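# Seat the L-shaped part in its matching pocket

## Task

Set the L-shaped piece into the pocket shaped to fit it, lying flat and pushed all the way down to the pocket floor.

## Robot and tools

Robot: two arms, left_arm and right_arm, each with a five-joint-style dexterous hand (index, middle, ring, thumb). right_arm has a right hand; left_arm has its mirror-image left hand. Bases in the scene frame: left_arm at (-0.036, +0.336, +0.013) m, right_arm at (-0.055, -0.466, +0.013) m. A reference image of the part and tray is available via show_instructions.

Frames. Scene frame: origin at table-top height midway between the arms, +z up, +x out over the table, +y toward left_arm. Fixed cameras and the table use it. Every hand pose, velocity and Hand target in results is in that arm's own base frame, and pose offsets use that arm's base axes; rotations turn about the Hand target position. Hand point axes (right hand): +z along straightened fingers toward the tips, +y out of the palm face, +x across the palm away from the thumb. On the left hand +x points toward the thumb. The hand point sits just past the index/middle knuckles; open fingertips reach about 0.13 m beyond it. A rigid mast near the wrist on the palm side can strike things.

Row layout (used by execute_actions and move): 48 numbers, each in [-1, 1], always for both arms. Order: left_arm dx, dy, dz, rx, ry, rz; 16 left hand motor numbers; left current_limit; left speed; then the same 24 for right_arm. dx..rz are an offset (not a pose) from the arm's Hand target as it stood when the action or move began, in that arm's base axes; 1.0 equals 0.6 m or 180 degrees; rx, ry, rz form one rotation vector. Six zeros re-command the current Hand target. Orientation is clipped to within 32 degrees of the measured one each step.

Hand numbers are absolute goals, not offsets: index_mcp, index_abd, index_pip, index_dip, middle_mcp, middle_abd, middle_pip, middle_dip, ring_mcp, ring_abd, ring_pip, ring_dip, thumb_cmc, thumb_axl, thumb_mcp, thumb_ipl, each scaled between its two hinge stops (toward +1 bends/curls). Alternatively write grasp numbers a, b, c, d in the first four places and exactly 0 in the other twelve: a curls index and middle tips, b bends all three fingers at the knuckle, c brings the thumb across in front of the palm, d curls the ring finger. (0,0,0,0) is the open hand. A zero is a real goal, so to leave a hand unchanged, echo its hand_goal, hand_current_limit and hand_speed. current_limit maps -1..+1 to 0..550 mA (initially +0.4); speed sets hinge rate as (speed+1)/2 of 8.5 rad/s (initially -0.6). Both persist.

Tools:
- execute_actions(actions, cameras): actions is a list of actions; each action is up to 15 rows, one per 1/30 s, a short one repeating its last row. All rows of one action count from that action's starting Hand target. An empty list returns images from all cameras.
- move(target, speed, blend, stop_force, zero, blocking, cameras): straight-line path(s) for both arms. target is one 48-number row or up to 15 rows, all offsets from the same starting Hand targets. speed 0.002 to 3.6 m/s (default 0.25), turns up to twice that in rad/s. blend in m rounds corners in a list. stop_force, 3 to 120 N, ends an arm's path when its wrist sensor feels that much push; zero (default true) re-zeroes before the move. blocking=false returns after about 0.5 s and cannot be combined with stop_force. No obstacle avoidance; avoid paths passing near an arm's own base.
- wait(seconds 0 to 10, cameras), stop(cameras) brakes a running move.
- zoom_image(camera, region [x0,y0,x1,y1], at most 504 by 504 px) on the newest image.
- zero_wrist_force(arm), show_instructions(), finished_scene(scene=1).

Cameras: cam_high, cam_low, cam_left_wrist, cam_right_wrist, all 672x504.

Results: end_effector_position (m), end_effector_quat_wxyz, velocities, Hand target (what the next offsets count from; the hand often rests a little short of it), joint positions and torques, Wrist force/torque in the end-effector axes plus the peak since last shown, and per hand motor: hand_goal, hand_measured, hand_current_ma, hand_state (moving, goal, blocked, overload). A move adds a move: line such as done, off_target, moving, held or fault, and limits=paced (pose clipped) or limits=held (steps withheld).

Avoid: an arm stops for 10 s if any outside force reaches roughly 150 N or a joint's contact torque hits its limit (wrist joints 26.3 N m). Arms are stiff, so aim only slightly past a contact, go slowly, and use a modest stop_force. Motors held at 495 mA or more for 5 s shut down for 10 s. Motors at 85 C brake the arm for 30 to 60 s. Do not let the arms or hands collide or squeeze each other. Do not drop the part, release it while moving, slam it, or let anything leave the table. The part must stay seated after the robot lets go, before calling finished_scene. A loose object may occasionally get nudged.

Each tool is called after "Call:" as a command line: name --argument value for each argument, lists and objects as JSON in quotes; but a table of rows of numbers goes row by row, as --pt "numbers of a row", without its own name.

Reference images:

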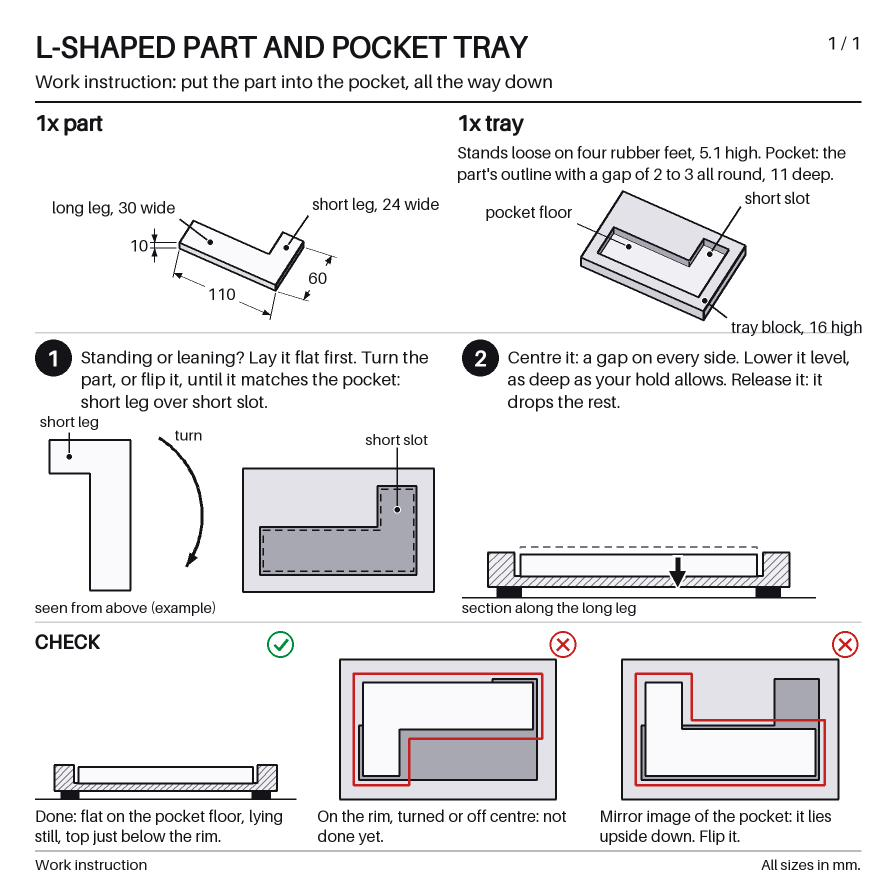

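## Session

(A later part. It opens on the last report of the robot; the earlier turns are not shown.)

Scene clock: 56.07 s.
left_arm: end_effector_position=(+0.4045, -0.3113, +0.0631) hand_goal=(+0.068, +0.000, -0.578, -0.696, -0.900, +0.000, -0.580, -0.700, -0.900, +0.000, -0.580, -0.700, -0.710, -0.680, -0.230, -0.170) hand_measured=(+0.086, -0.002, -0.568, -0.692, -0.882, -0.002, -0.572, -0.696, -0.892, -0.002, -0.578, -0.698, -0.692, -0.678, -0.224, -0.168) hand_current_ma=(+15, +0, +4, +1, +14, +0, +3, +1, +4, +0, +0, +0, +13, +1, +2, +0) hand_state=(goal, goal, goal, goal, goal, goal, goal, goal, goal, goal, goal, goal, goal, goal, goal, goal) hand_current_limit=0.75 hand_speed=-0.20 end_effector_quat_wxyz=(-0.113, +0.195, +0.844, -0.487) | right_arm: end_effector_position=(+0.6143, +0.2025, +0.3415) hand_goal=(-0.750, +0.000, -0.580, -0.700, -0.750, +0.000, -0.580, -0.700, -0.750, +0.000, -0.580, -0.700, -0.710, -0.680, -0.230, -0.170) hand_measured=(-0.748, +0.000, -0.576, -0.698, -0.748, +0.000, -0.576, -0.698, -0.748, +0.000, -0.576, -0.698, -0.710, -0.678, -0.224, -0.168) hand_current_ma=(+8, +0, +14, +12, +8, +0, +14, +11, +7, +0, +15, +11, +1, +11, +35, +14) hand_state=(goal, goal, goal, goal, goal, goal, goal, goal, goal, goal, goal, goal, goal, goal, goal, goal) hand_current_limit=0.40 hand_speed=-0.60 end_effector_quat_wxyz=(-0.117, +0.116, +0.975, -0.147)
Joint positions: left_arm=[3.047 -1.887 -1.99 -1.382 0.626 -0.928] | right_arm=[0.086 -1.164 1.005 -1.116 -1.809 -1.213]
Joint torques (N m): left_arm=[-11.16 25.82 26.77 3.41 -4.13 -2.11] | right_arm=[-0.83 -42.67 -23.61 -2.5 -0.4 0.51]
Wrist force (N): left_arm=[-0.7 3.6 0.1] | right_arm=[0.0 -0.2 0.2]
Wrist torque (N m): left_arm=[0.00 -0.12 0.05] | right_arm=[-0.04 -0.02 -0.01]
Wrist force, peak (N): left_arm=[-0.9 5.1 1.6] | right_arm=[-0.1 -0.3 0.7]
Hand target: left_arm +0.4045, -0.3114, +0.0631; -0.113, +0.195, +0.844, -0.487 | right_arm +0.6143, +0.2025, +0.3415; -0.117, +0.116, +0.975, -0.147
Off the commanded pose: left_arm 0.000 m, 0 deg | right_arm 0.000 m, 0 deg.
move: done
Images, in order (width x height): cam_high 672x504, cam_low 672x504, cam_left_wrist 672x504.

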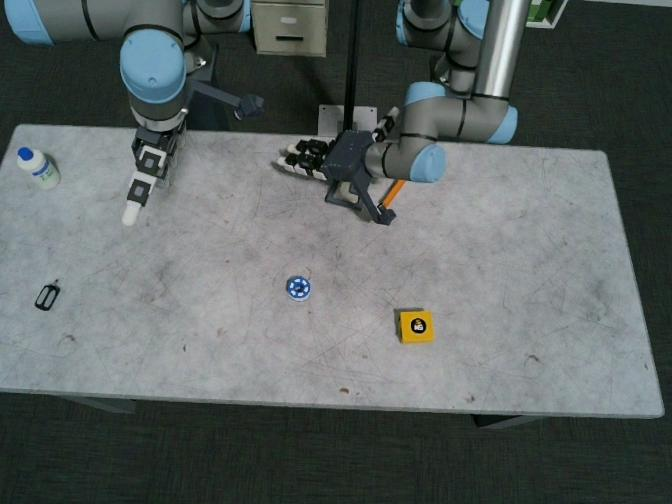

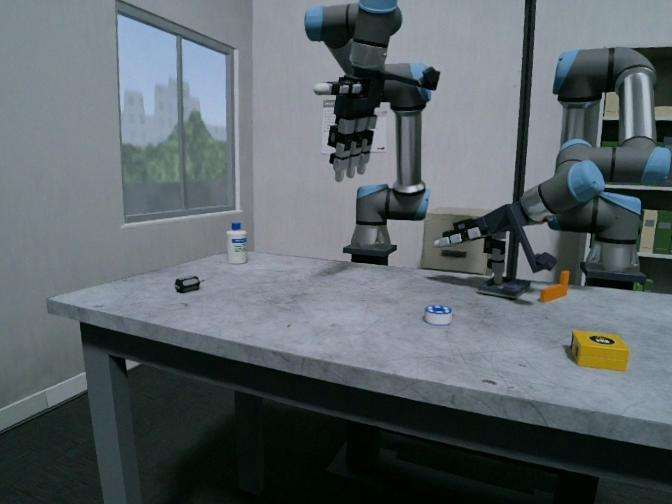

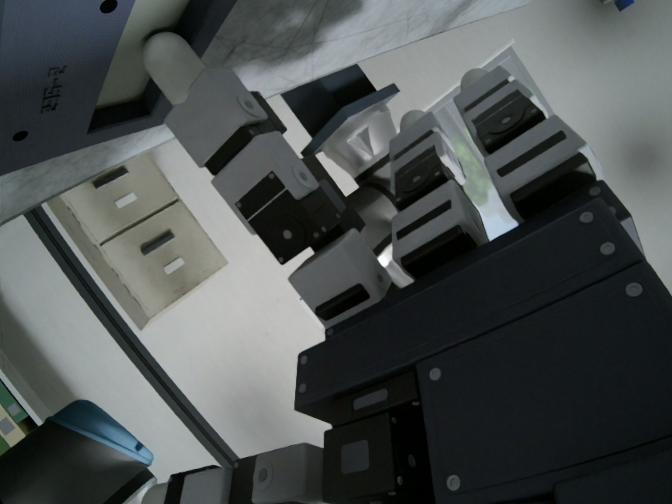

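Call:
move --pt "0 0 0.06 0 0 0 0.0685 0 -0.577 -0.696 -0.9 0 -0.58 -0.70 -0.9 0 -0.58 -0.70 -0.71 -0.68 -0.23 -0.17 0.4 -0.2 0 0 0 0 0 0 0 0 0 0 0 0 0 0 0 0 0 0 0 0 0 0 0.4 -0.6" --pt "0.2925 0.0688 0.2115 0 0 0.2556 0.0685 0 -0.577 -0.696 -0.9 0 -0.58 -0.70 -0.9 0 -0.58 -0.70 -0.71 -0.68 -0.23 -0.17 0.4 -0.2 0 0 0 0 0 0 0 0 0 0 0 0 0 0 0 0 0 0 0 0 0 0 0.4 -0.6" --pt "0.326 0.069 0.2115 0 0 0.556 0.0685 0 -0.577 -0.696 -0.9 0 -0.58 -0.70 -0.9 0 -0.58 -0.70 -0.71 -0.68 -0.23 -0.17 0.4 -0.2 0 0 0 0 0 0 0 0 0 0 0 0 0 0 0 0 0 0 0 0 0 0 0.4 -0.6" --speed '[0.2, 0.4, 0.4]' --blend '[0.03, 0.05, 0]' --cameras '["all"]'

Call:
zoom_image --camera "cam_high" --region '[310, 130, 430, 220]'

Call:
zoom_image --camera "cam_low" --region '[460, 250, 580, 310]'

Scene clock: 61.67 s.
left_arm: end_effector_position=(+0.6001, -0.2700, +0.1900) hand_goal=(+0.068, +0.000, -0.578, -0.696, -0.900, +0.000, -0.580, -0.700, -0.900, +0.000, -0.580, -0.700, -0.710, -0.680, -0.230, -0.170) hand_measured=(+0.072, -0.002, -0.574, -0.694, -0.882, -0.002, -0.572, -0.696, -0.892, -0.002, -0.578, -0.698, -0.692, -0.678, -0.224, -0.168) hand_current_ma=(+2, +0, +1, +1, +14, +0, +3, +1, +4, +0, +0, +0, +13, +1, +2, +0) hand_state=(goal, goal, goal, goal, goal, goal, goal, goal, goal, goal, goal, goal, goal, goal, goal, goal) hand_current_limit=0.40 hand_speed=-0.20 end_effector_quat_wxyz=(+0.301, -0.522, +0.691, -0.399) | right_arm: end_effector_position=(+0.6143, +0.2025, +0.3415) hand_goal=(-0.750, +0.000, -0.580, -0.700, -0.750, +0.000, -0.580, -0.700, -0.750, +0.000, -0.580, -0.700, -0.710, -0.680, -0.230, -0.170) hand_measured=(-0.748, +0.000, -0.576, -0.698, -0.748, +0.000, -0.576, -0.698, -0.748, +0.000, -0.576, -0.698, -0.710, -0.678, -0.224, -0.168) hand_current_ma=(+8, +0, +14, +12, +8, +0, +14, +11, +7, +0, +15, +11, +1, +11, +35, +14) hand_state=(goal, goal, goal, goal, goal, goal, goal, goal, goal, goal, goal, goal, goal, goal, goal, goal) hand_current_limit=0.40 hand_speed=-0.60 end_effector_quat_wxyz=(-0.117, +0.116, +0.975, -0.147)
Joint positions: left_arm=[2.989 -1.923 -1.975 0.229 1.463 -3.079] | right_arm=[0.086 -1.164 1.005 -1.116 -1.809 -1.213]
Joint torques (N m): left_arm=[-10.55 29.16 27.81 0.84 2.89 -1.84] | right_arm=[-0.3 -43.2 -21.86 -2.47 -0.34 0.68]
Wrist force (N): left_arm=[-0.7 4.6 1.7] | right_arm=[-0.3 -0.2 0.0]
Wrist torque (N m): left_arm=[0.09 -0.16 0.05] | right_arm=[-0.02 0.03 -0.04]
Wrist force, peak (N): left_arm=[-1.0 5.3 1.6] | right_arm=[-0.4 -0.1 0.5]
Hand target: left_arm +0.6001, -0.2700, +0.1900; +0.301, -0.522, +0.691, -0.399 | right_arm +0.6143, +0.2025, +0.3415; -0.117, +0.116, +0.975, -0.147
Off the commanded pose: left_arm 0.000 m, 0 deg | right_arm 0.000 m, 0 deg.
move: done; blend cut to 0.018 m at target 1

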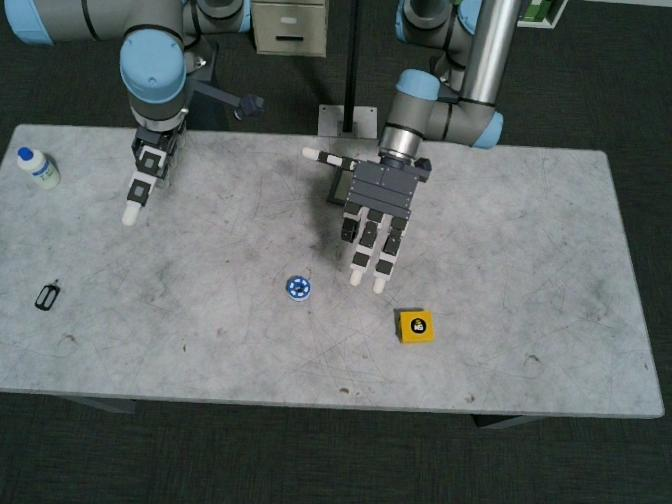

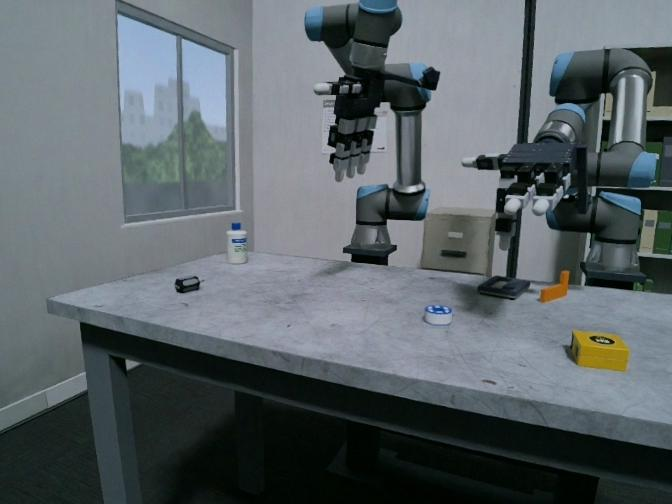

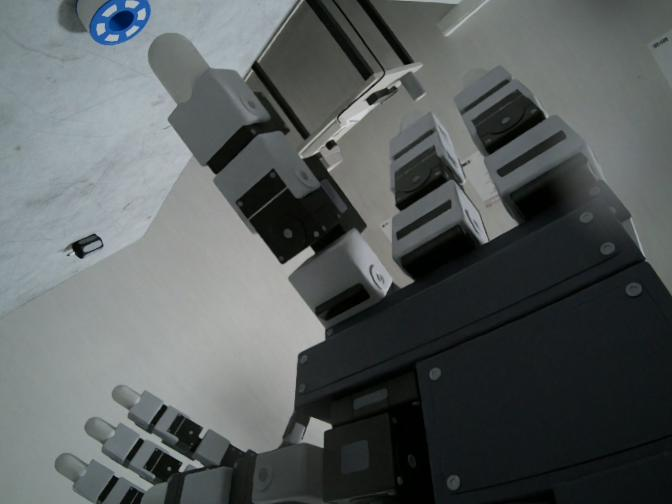

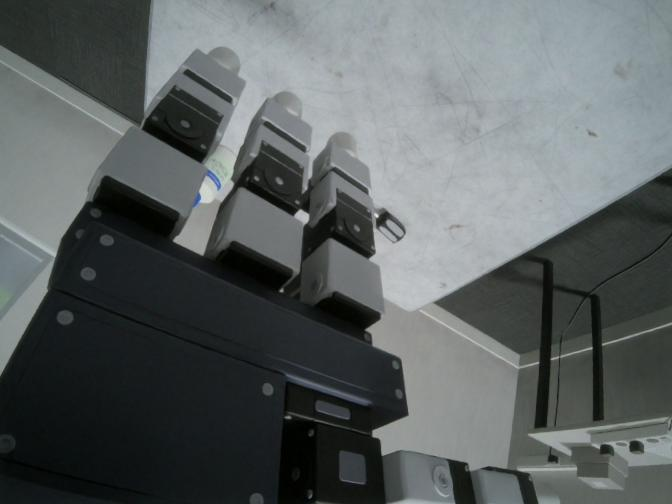

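Scaled by 4.200 from the camera's 672x504 image, which has a finer 960x720 frame.

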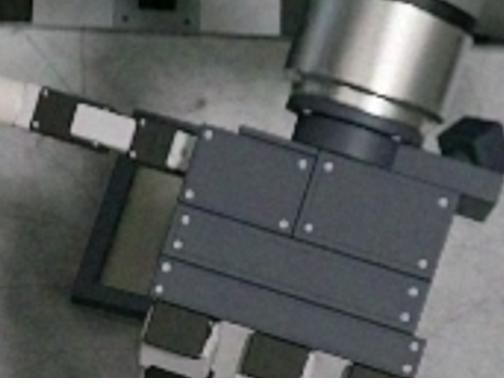

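Scaled by 4.200 from the camera's 672x504 image, which has a finer 960x720 frame.

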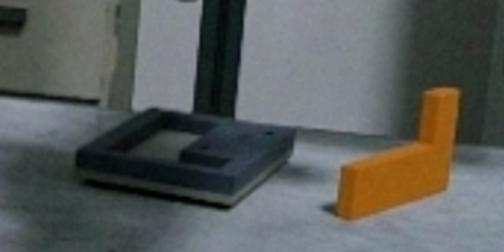

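Call:
move --pt "-0.167 -0.083 0 0 0 0.2278 -0.393 0 0.661 -0.551 -0.393 0 0.661 -0.551 -0.9 0 -0.58 -0.70 0.571 -0.677 0.1124 -0.1676 0.4 -0.2 0 0 0 0 0 0 0 0 0 0 0 0 0 0 0 0 0 0 0 0 0 0 0.4 -0.6" --pt "-0.4147 0.0288 -0.0883 0 0 0.41 -0.393 0 0.661 -0.551 -0.393 0 0.661 -0.551 -0.9 0 -0.58 -0.70 0.571 -0.677 0.1124 -0.1676 0.4 -0.2 0 0 0 0 0 0 0 0 0 0 0 0 0 0 0 0 0 0 0 0 0 0 0.4 -0.6" --speed '[0.3, 0.3]' --blend '[0.05, 0]' --cameras '["all"]'

Call:
zoom_image --camera "cam_high" --region '[310, 130, 430, 220]'

Call:
zoom_image --camera "cam_left_wrist" --region '[0, 0, 360, 270]'

Scene clock: 66.40 s.
left_arm: end_effector_position=(+0.3513, -0.2527, +0.1370) hand_goal=(-0.394, +0.000, +0.660, -0.552, -0.394, +0.000, +0.660, -0.552, -0.900, +0.000, -0.580, -0.700, +0.570, -0.678, +0.112, -0.168) hand_measured=(-0.384, -0.002, +0.654, -0.556, -0.392, -0.002, +0.654, -0.556, -0.892, -0.002, -0.578, -0.698, +0.568, -0.678, +0.110, -0.168) hand_current_ma=(+5, +0, -2, -1, +0, +0, -2, -1, +4, +0, +0, +0, +0, +0, +0, +0) hand_state=(goal, goal, goal, goal, goal, goal, goal, goal, goal, goal, goal, goal, goal, goal, goal, goal) hand_current_limit=0.40 hand_speed=-0.20 end_effector_quat_wxyz=(-0.480, +0.832, -0.239, +0.138) | right_arm: end_effector_position=(+0.6143, +0.2025, +0.3415) hand_goal=(-0.750, +0.000, -0.580, -0.700, -0.750, +0.000, -0.580, -0.700, -0.750, +0.000, -0.580, -0.700, -0.710, -0.680, -0.230, -0.170) hand_measured=(-0.748, +0.000, -0.576, -0.698, -0.748, +0.000, -0.576, -0.698, -0.748, +0.000, -0.576, -0.698, -0.710, -0.678, -0.224, -0.168) hand_current_ma=(+8, +0, +14, +12, +8, +0, +14, +11, +7, +0, +15, +11, +1, +11, +35, +14) hand_state=(goal, goal, goal, goal, goal, goal, goal, goal, goal, goal, goal, goal, goal, goal, goal, goal) hand_current_limit=0.40 hand_speed=-0.60 end_effector_quat_wxyz=(-0.117, +0.116, +0.975, -0.147)
Joint positions: left_arm=[2.461 -1.621 -2.184 -1.111 2.605 -4.949] | right_arm=[0.086 -1.164 1.005 -1.116 -1.809 -1.213]
Joint torques (N m): left_arm=[-10.37 17.19 29.98 0.34 -1.34 -1.58] | right_arm=[0.29 -44.54 -22.87 -2.64 -0.2 0.56]
Wrist force (N): left_arm=[-0.6 3.9 1.8] | right_arm=[-0.1 0.2 0.2]
Wrist torque (N m): left_arm=[0.01 -0.18 0.03] | right_arm=[0.00 0.00 0.00]
Wrist force, peak (N): left_arm=[-1.6 4.8 2.2] | right_arm=[0.2 -0.4 0.4]
Hand target: left_arm +0.3513, -0.2527, +0.1370; -0.480, +0.832, -0.239, +0.138 | right_arm +0.6143, +0.2025, +0.3415; -0.117, +0.116, +0.975, -0.147
Off the commanded pose: left_arm 0.000 m, 0 deg | right_arm 0.000 m, 0 deg.
move: done

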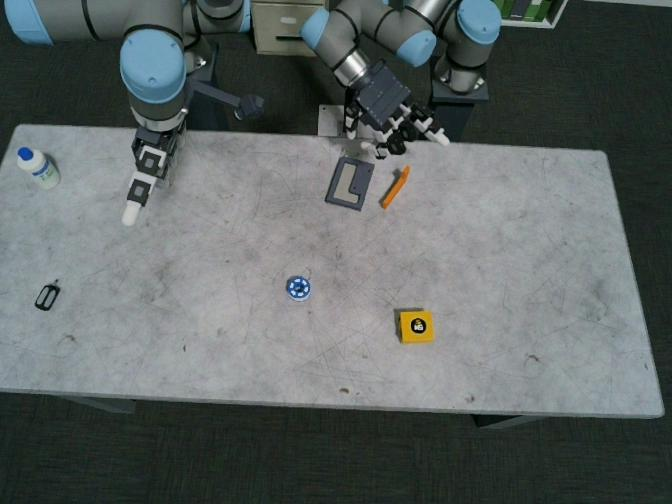

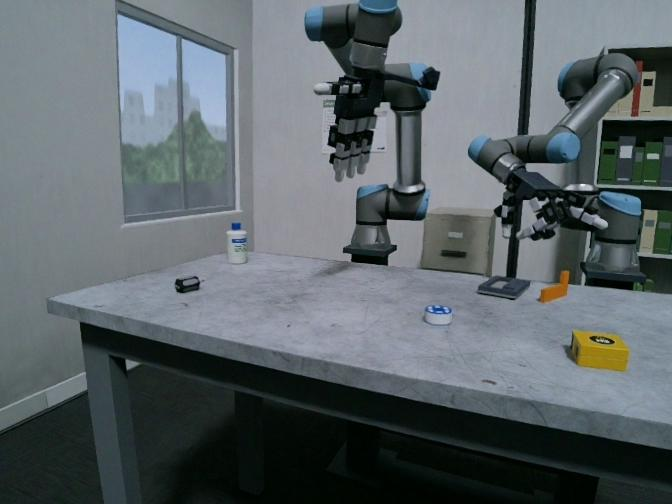

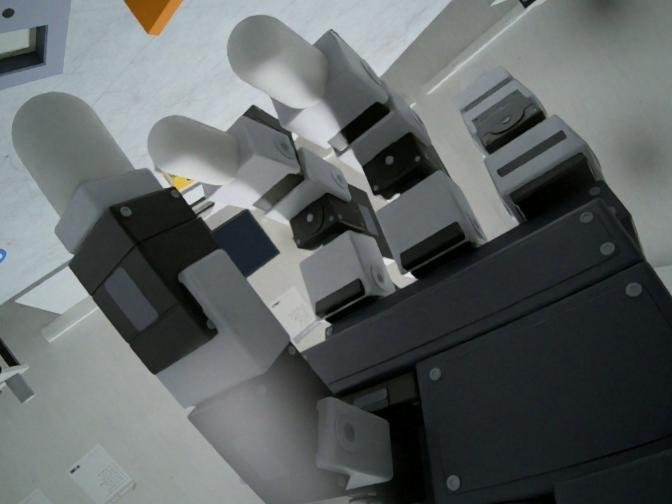

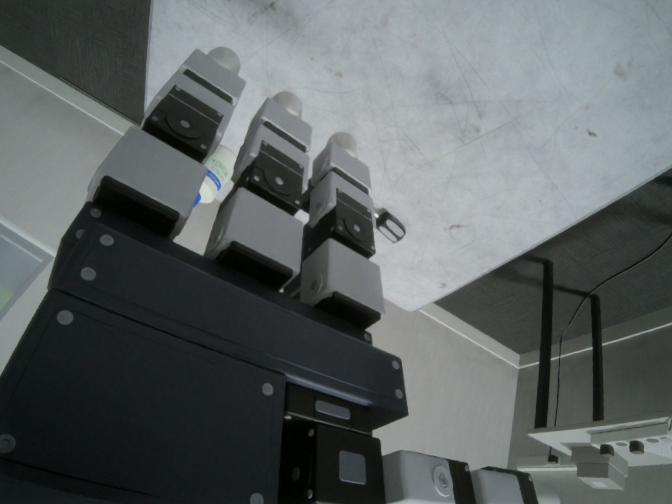

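Scaled by 4.200 from the camera's 672x504 image, which has a finer 960x720 frame.

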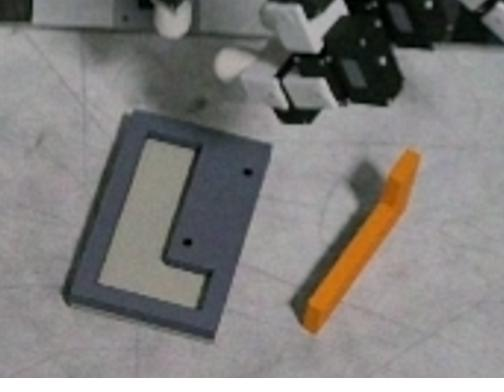

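Scaled by 1.400 from the camera's 672x504 image, which has a finer 960x720 frame.

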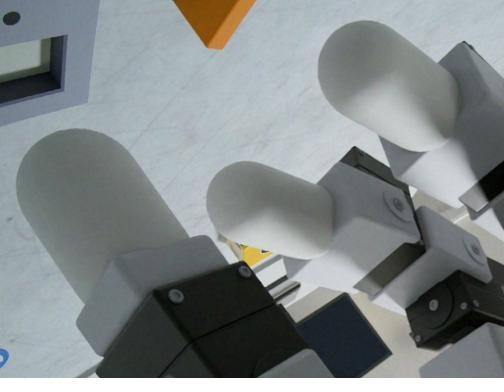

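Call:
zoom_image --camera "cam_high" --region '[370, 155, 420, 215]'

Call:
zoom_image --camera "cam_high" --region '[320, 150, 380, 220]'

Call:
zoom_image --camera "cam_low" --region '[470, 260, 580, 310]'

Scaled by 8.400 from the camera's 672x504 image, which has a finer 960x720 frame.

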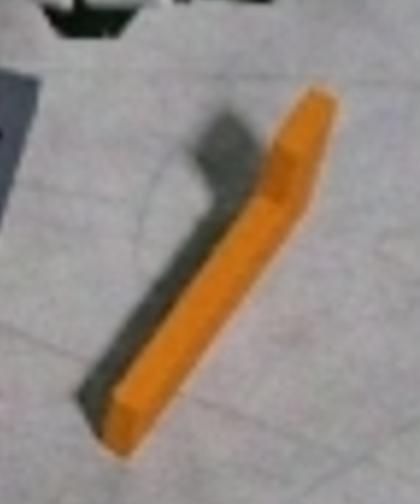

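Scaled by 7.200 from the camera's 672x504 image, which has a finer 960x720 frame.

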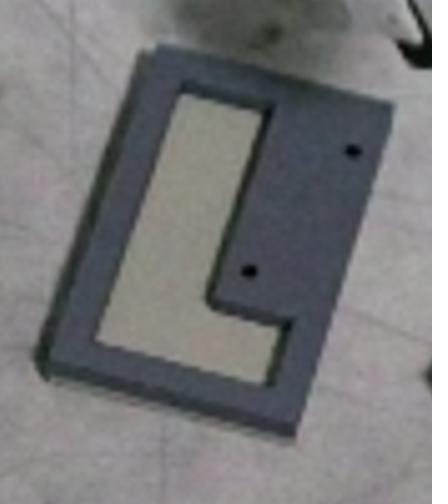

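Scaled by 4.582 from the camera's 672x504 image, which has a finer 960x720 frame.

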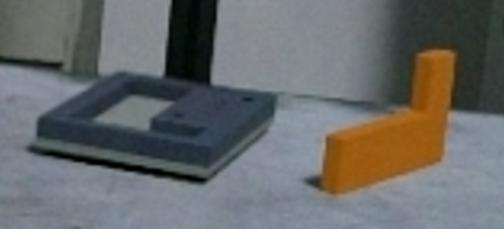

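Call:
move --pt "0.0815 0.1732 0 0 0 0.0106 -0.393 0 0.661 -0.551 -0.393 0 0.661 -0.551 -0.9 0 -0.58 -0.70 0.571 -0.677 0.1124 -0.1676 0.4 -0.2 0 0 0 0 0 0 0 0 0 0 0 0 0 0 0 0 0 0 0 0 0 0 0.4 -0.6" --pt "0.0815 0.1732 -0.1367 0 0 0.0106 -0.393 0 0.661 -0.551 -0.393 0 0.661 -0.551 -0.9 0 -0.58 -0.70 0.571 -0.677 0.1124 -0.1676 0.4 -0.2 0 0 0 0 0 0 0 0 0 0 0 0 0 0 0 0 0 0 0 0 0 0 0.4 -0.6" --speed '[0.2, 0.1]' --blend '[0.01, 0]' --cameras '["all"]'

Call:
zoom_image --camera "cam_high" --region '[340, 110, 440, 220]'

Call:
zoom_image --camera "cam_left_wrist" --region '[0, 0, 360, 270]'

Call:
zoom_image --camera "cam_low" --region '[480, 220, 620, 310]'

Scene clock: 71.07 s.
left_arm: end_effector_position=(+0.4002, -0.1488, +0.0550) hand_goal=(-0.394, +0.000, +0.660, -0.552, -0.394, +0.000, +0.660, -0.552, -0.900, +0.000, -0.580, -0.700, +0.570, -0.678, +0.112, -0.168) hand_measured=(-0.384, -0.002, +0.654, -0.556, -0.392, -0.002, +0.654, -0.556, -0.892, -0.002, -0.578, -0.698, +0.568, -0.678, +0.110, -0.168) hand_current_ma=(+4, +0, -2, -1, +0, +0, -2, -1, +4, +0, +0, +0, +0, +0, +0, +0) hand_state=(goal, goal, goal, goal, goal, goal, goal, goal, goal, goal, goal, goal, goal, goal, goal, goal) hand_current_limit=0.40 hand_speed=-0.20 end_effector_quat_wxyz=(-0.483, +0.836, -0.225, +0.130) | right_arm: end_effector_position=(+0.6143, +0.2025, +0.3415) hand_goal=(-0.750, +0.000, -0.580, -0.700, -0.750, +0.000, -0.580, -0.700, -0.750, +0.000, -0.580, -0.700, -0.710, -0.680, -0.230, -0.170) hand_measured=(-0.748, +0.000, -0.576, -0.698, -0.748, +0.000, -0.576, -0.698, -0.748, +0.000, -0.576, -0.698, -0.710, -0.678, -0.224, -0.168) hand_current_ma=(+8, +0, +14, +12, +8, +0, +14, +11, +7, +0, +15, +11, +1, +11, +35, +14) hand_state=(goal, goal, goal, goal, goal, goal, goal, goal, goal, goal, goal, goal, goal, goal, goal, goal) hand_current_limit=0.40 hand_speed=-0.60 end_effector_quat_wxyz=(-0.117, +0.116, +0.975, -0.147)
Joint positions: left_arm=[2.741 -1.835 -2.413 -0.249 2.604 -4.463] | right_arm=[0.086 -1.164 1.005 -1.116 -1.809 -1.213]
Joint torques (N m): left_arm=[8.53 19.09 3.56 4.15 -1.36 1.43] | right_arm=[0.49 -44.03 -22.54 -2.66 -0.25 0.72]
Wrist force (N): left_arm=[-0.5 4.1 1.7] | right_arm=[-0.1 -0.2 0.2]
Wrist torque (N m): left_arm=[0.06 -0.16 -0.12] | right_arm=[-0.04 0.00 -0.01]
Wrist force, peak (N): left_arm=[-0.9 4.5 2.3] | right_arm=[-0.4 -0.5 -0.2]
Hand target: left_arm +0.4002, -0.1488, +0.0550; -0.483, +0.836, -0.225, +0.130 | right_arm +0.6143, +0.2025, +0.3415; -0.117, +0.116, +0.975, -0.147
Off the commanded pose: left_arm 0.000 m, 0 deg | right_arm 0.000 m, 0 deg.
move: done

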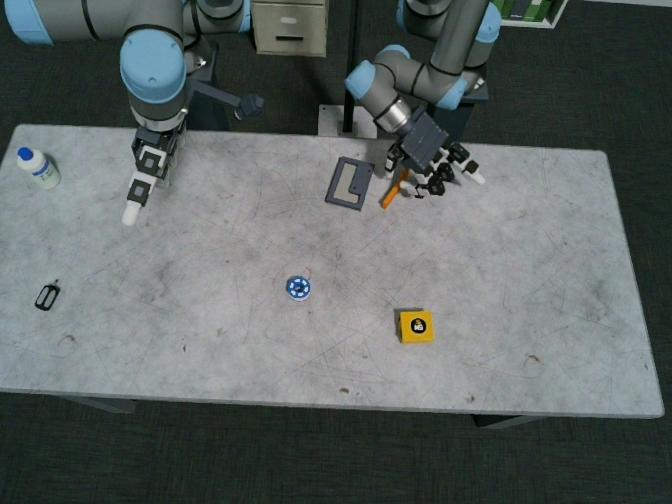

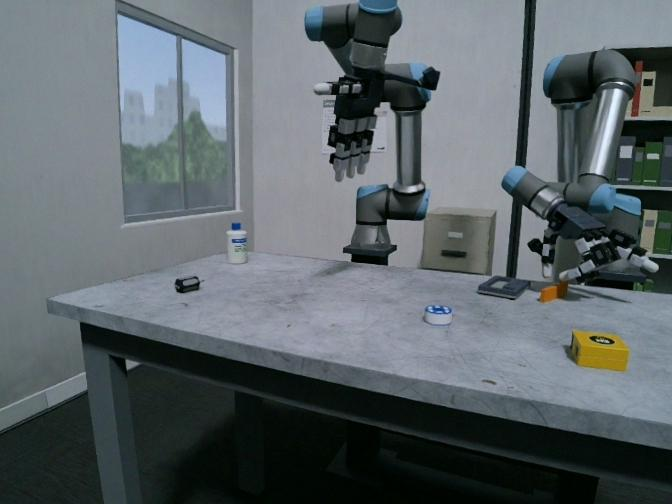

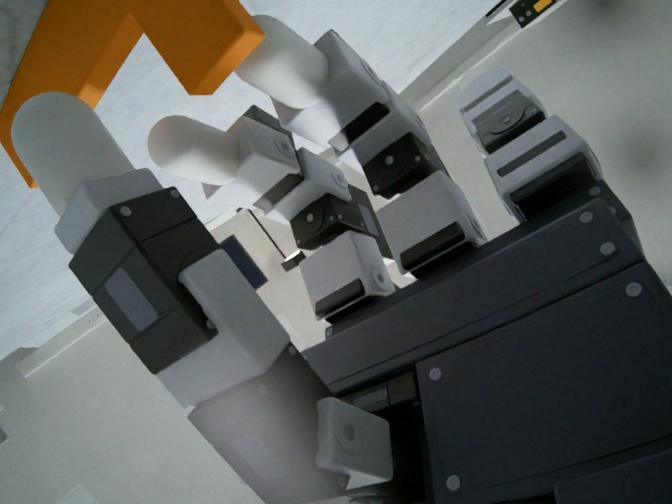

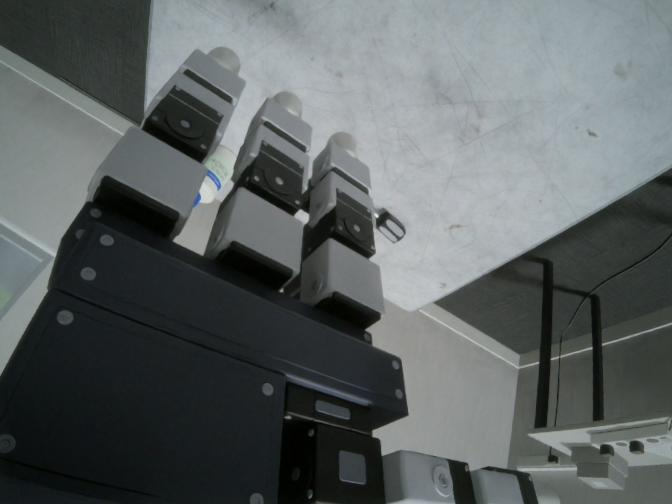

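Scaled by 4.582 from the camera's 672x504 image, which has a finer 960x720 frame.

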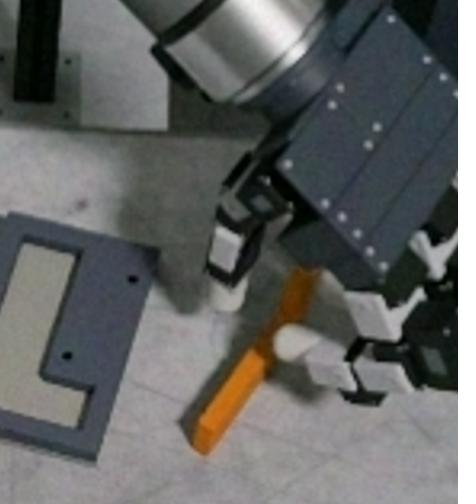

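Scaled by 1.400 from the camera's 672x504 image, which has a finer 960x720 frame.

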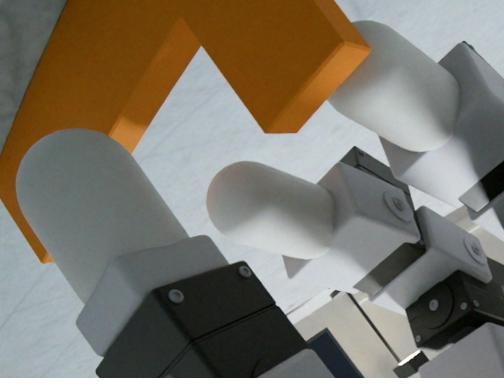

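Scaled by 3.600 from the camera's 672x504 image, which has a finer 960x720 frame.

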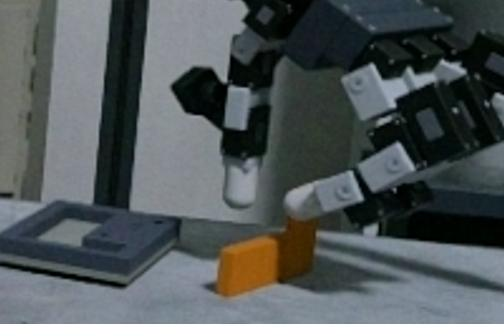

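Call:
move --pt "0.026 0 0 0 0 0 -0.393 0 0.661 -0.551 -0.393 0 0.661 -0.551 -0.9 0 -0.58 -0.70 0.571 -0.677 0.1124 -0.1676 0.4 -0.2 0 0 0 0 0 0 0 0 0 0 0 0 0 0 0 0 0 0 0 0 0 0 0.4 -0.6" --pt "0.026 0 -0.0555 0 0 0 -0.393 0 0.661 -0.551 -0.393 0 0.661 -0.551 -0.9 0 -0.58 -0.70 0.571 -0.677 0.1124 -0.1676 0.4 -0.2 0 0 0 0 0 0 0 0 0 0 0 0 0 0 0 0 0 0 0 0 0 0 0.4 -0.6" --speed '[0.05, 0.04]' --cameras '["all"]'

Call:
zoom_image --camera "cam_high" --region '[360, 130, 440, 220]'

Call:
zoom_image --camera "cam_left_wrist" --region '[0, 0, 360, 270]'

Call:
zoom_image --camera "cam_low" --region '[500, 230, 620, 310]'

Scene clock: 80.73 s.
left_arm: end_effector_position=(+0.4158, -0.1488, +0.0218) hand_goal=(-0.394, +0.000, +0.660, -0.552, -0.394, +0.000, +0.660, -0.552, -0.900, +0.000, -0.580, -0.700, +0.570, -0.678, +0.112, -0.168) hand_measured=(-0.384, -0.002, +0.654, -0.556, -0.392, -0.002, +0.654, -0.556, -0.892, -0.002, -0.578, -0.698, +0.568, -0.678, +0.110, -0.168) hand_current_ma=(+4, +0, -2, -1, +0, +0, -2, -1, +4, +0, +0, +0, +0, +0, +0, +0) hand_state=(goal, goal, goal, goal, goal, goal, goal, goal, goal, goal, goal, goal, goal, goal, goal, goal) hand_current_limit=0.40 hand_speed=-0.20 end_effector_quat_wxyz=(-0.483, +0.836, -0.225, +0.130) | right_arm: end_effector_position=(+0.6143, +0.2025, +0.3415) hand_goal=(-0.750, +0.000, -0.580, -0.700, -0.750, +0.000, -0.580, -0.700, -0.750, +0.000, -0.580, -0.700, -0.710, -0.680, -0.230, -0.170) hand_measured=(-0.748, +0.000, -0.576, -0.698, -0.748, +0.000, -0.576, -0.698, -0.748, +0.000, -0.576, -0.698, -0.710, -0.678, -0.224, -0.168) hand_current_ma=(+8, +0, +14, +12, +8, +0, +14, +11, +7, +0, +15, +11, +1, +11, +35, +14) hand_state=(goal, goal, goal, goal, goal, goal, goal, goal, goal, goal, goal, goal, goal, goal, goal, goal) hand_current_limit=0.40 hand_speed=-0.60 end_effector_quat_wxyz=(-0.117, +0.116, +0.975, -0.147)
Joint positions: left_arm=[2.757 -1.967 -2.392 -0.112 2.6 -4.434] | right_arm=[0.086 -1.164 1.005 -1.116 -1.809 -1.213]
Joint torques (N m): left_arm=[8.48 22.97 0.34 4.72 0.07 1.31] | right_arm=[-0.39 -44.46 -24.05 -2.9 -0.3 0.77]
Wrist force (N): left_arm=[-0.4 4.0 1.7] | right_arm=[-0.2 -0.3 0.2]
Wrist torque (N m): left_arm=[0.05 -0.19 -0.10] | right_arm=[-0.05 0.01 -0.02]
Wrist force, peak (N): left_arm=[-0.4 4.6 1.7] | right_arm=[-0.4 -0.4 0.3]
Hand target: left_arm +0.4158, -0.1488, +0.0217; -0.483, +0.836, -0.225, +0.130 | right_arm +0.6143, +0.2025, +0.3415; -0.117, +0.116, +0.975, -0.147
Off the commanded pose: left_arm 0.000 m, 0 deg | right_arm 0.000 m, 0 deg.
move: done

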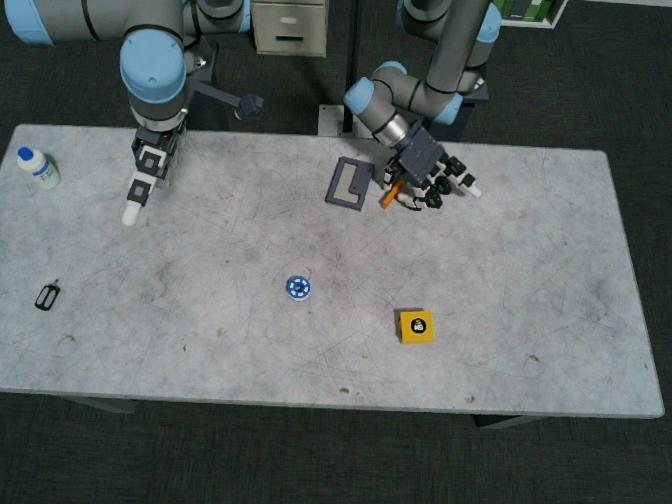

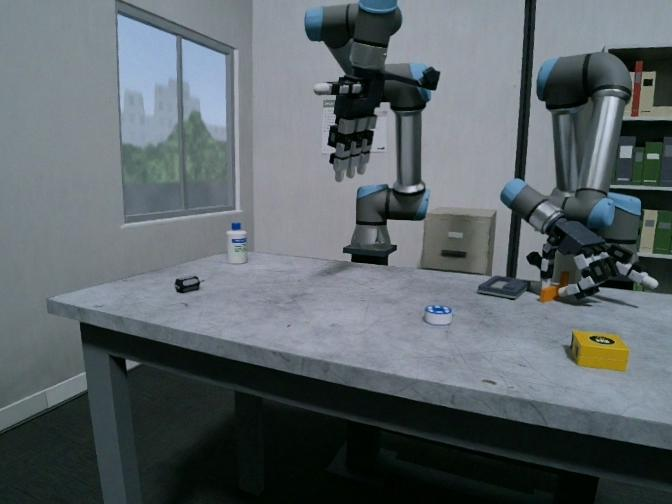

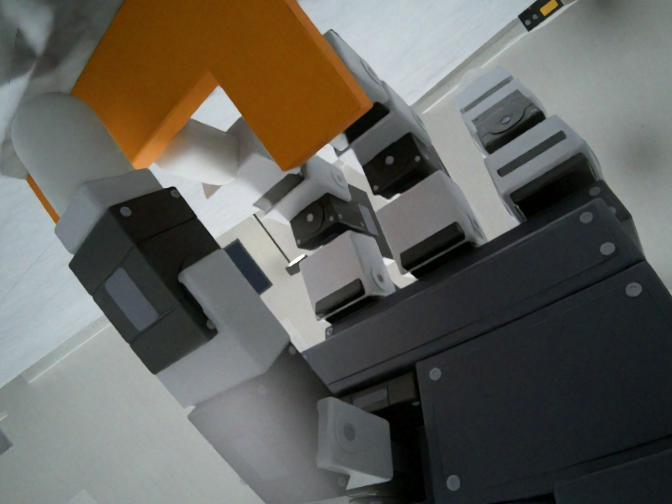

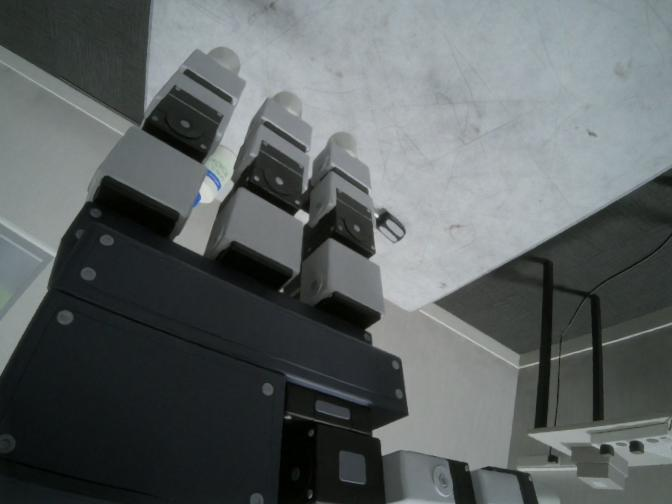

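Scaled by 5.600 from the camera's 672x504 image, which has a finer 960x720 frame.

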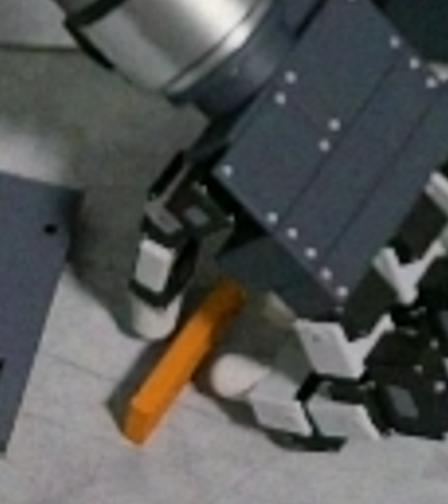

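Scaled by 1.400 from the camera's 672x504 image, which has a finer 960x720 frame.

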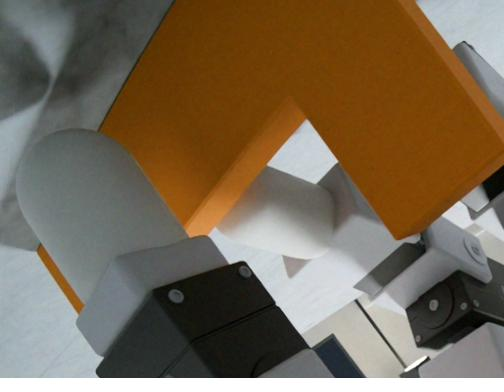

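Scaled by 4.200 from the camera's 672x504 image, which has a finer 960x720 frame.

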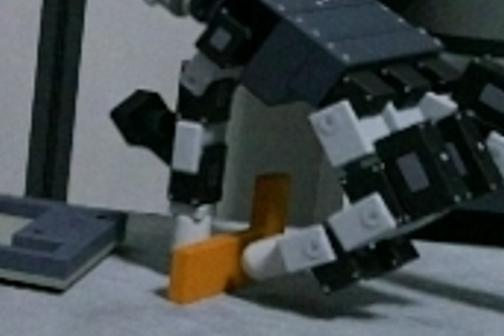

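Call:
move --target '[0.0029,0.005,0, 0,0,0, -0.393,0,0.661,-0.551, -0.393,0,0.661,-0.551, -0.9,0,-0.58,-0.70, 0.571,-0.677,0.1124,-0.1676, 0.4, -0.7, 0,0,0,0,0,0, 0,0,0,0,0,0,0,0,0,0,0,0,0,0,0,0, 0.4, -0.6]' --speed 0.02 --cameras '["cam_high","cam_left_wrist","cam_low"]'

Call:
zoom_image --camera "cam_high" --region '[370, 160, 420, 220]'

Call:
zoom_image --camera "cam_low" --region '[530, 260, 590, 310]'

Scene clock: 84.00 s.
left_arm: end_effector_position=(+0.4175, -0.1459, +0.0217) hand_goal=(-0.394, +0.000, +0.660, -0.552, -0.394, +0.000, +0.660, -0.552, -0.900, +0.000, -0.580, -0.700, +0.570, -0.678, +0.112, -0.168) hand_measured=(-0.384, -0.002, +0.654, -0.556, -0.392, -0.002, +0.654, -0.556, -0.892, -0.002, -0.578, -0.698, +0.568, -0.678, +0.110, -0.168) hand_current_ma=(+4, +0, -2, -1, +0, +0, -2, -1, +4, +0, +0, +0, +0, +0, +0, +0) hand_state=(goal, goal, goal, goal, goal, goal, goal, goal, goal, goal, goal, goal, goal, goal, goal, goal) hand_current_limit=0.40 hand_speed=-0.70 end_effector_quat_wxyz=(-0.483, +0.836, -0.225, +0.130) | right_arm: end_effector_position=(+0.6143, +0.2025, +0.3415) hand_goal=(-0.750, +0.000, -0.580, -0.700, -0.750, +0.000, -0.580, -0.700, -0.750, +0.000, -0.580, -0.700, -0.710, -0.680, -0.230, -0.170) hand_measured=(-0.748, +0.000, -0.576, -0.698, -0.748, +0.000, -0.576, -0.698, -0.748, +0.000, -0.576, -0.698, -0.710, -0.678, -0.224, -0.168) hand_current_ma=(+8, +0, +14, +12, +8, +0, +14, +11, +7, +0, +15, +11, +1, +11, +35, +14) hand_state=(goal, goal, goal, goal, goal, goal, goal, goal, goal, goal, goal, goal, goal, goal, goal, goal) hand_current_limit=0.40 hand_speed=-0.60 end_effector_quat_wxyz=(-0.117, +0.116, +0.975, -0.147)
Joint positions: left_arm=[2.765 -1.972 -2.393 -0.093 2.598 -4.418] | right_arm=[0.086 -1.164 1.005 -1.116 -1.809 -1.213]
Joint torques (N m): left_arm=[9.42 21.98 0.78 4.41 -1.23 1.31] | right_arm=[0.13 -45.06 -22.73 -2.92 -0.21 0.76]
Wrist force (N): left_arm=[-0.5 3.9 1.5] | right_arm=[0.2 -0.3 0.2]
Wrist torque (N m): left_arm=[0.06 -0.19 -0.10] | right_arm=[-0.06 -0.05 0.01]
Wrist force, peak (N): left_arm=[-0.4 4.2 1.8] | right_arm=[-0.4 -0.5 0.4]
Hand target: left_arm +0.4175, -0.1458, +0.0217; -0.483, +0.836, -0.225, +0.130 | right_arm +0.6143, +0.2025, +0.3415; -0.117, +0.116, +0.975, -0.147
Off the commanded pose: left_arm 0.000 m, 0 deg | right_arm 0.000 m, 0 deg.
move: done
Images, in order (width x height): cam_high 672x504, cam_low 672x504, cam_left_wrist 672x504.

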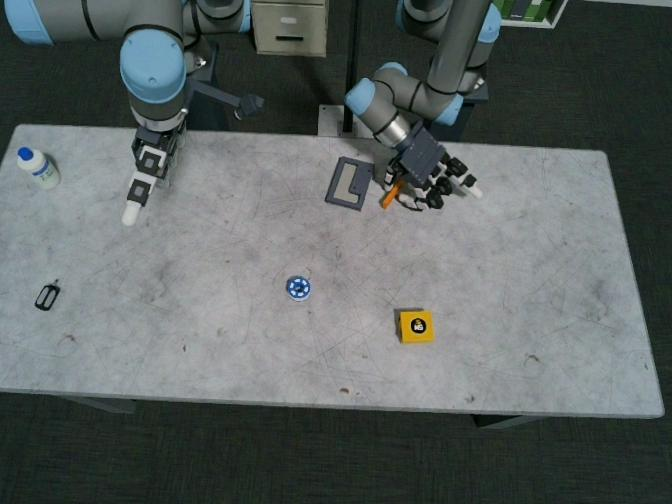

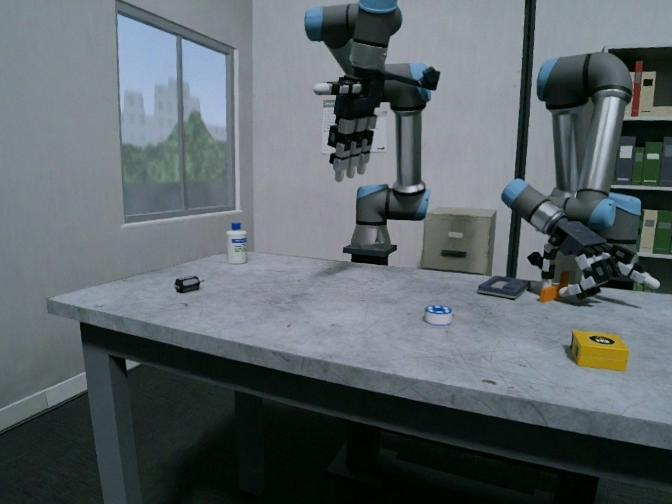

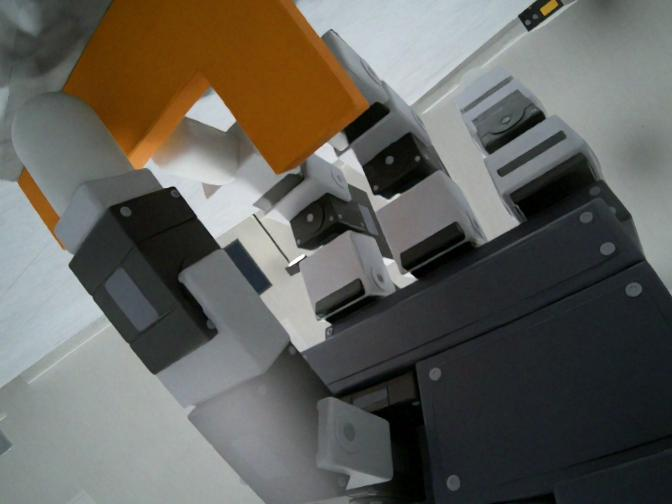

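Scaled by 8.400 from the camera's 672x504 image, which has a finer 960x720 frame.

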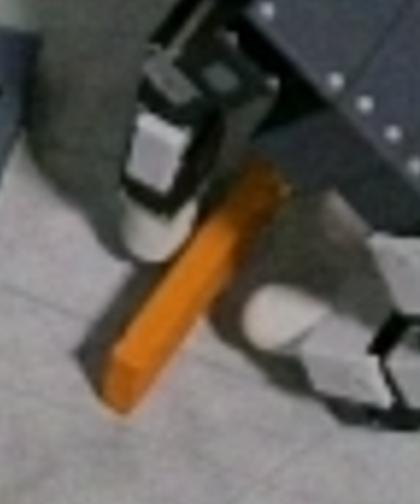

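Scaled by 8.400 from the camera's 672x504 image, which has a finer 960x720 frame.

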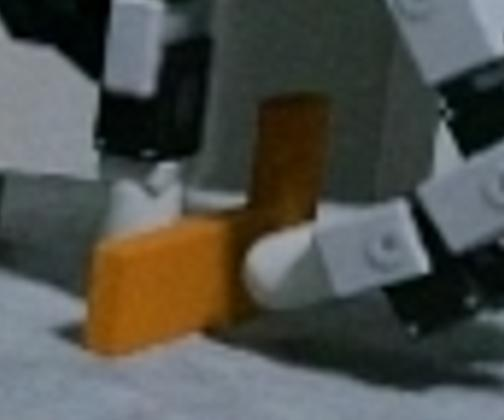

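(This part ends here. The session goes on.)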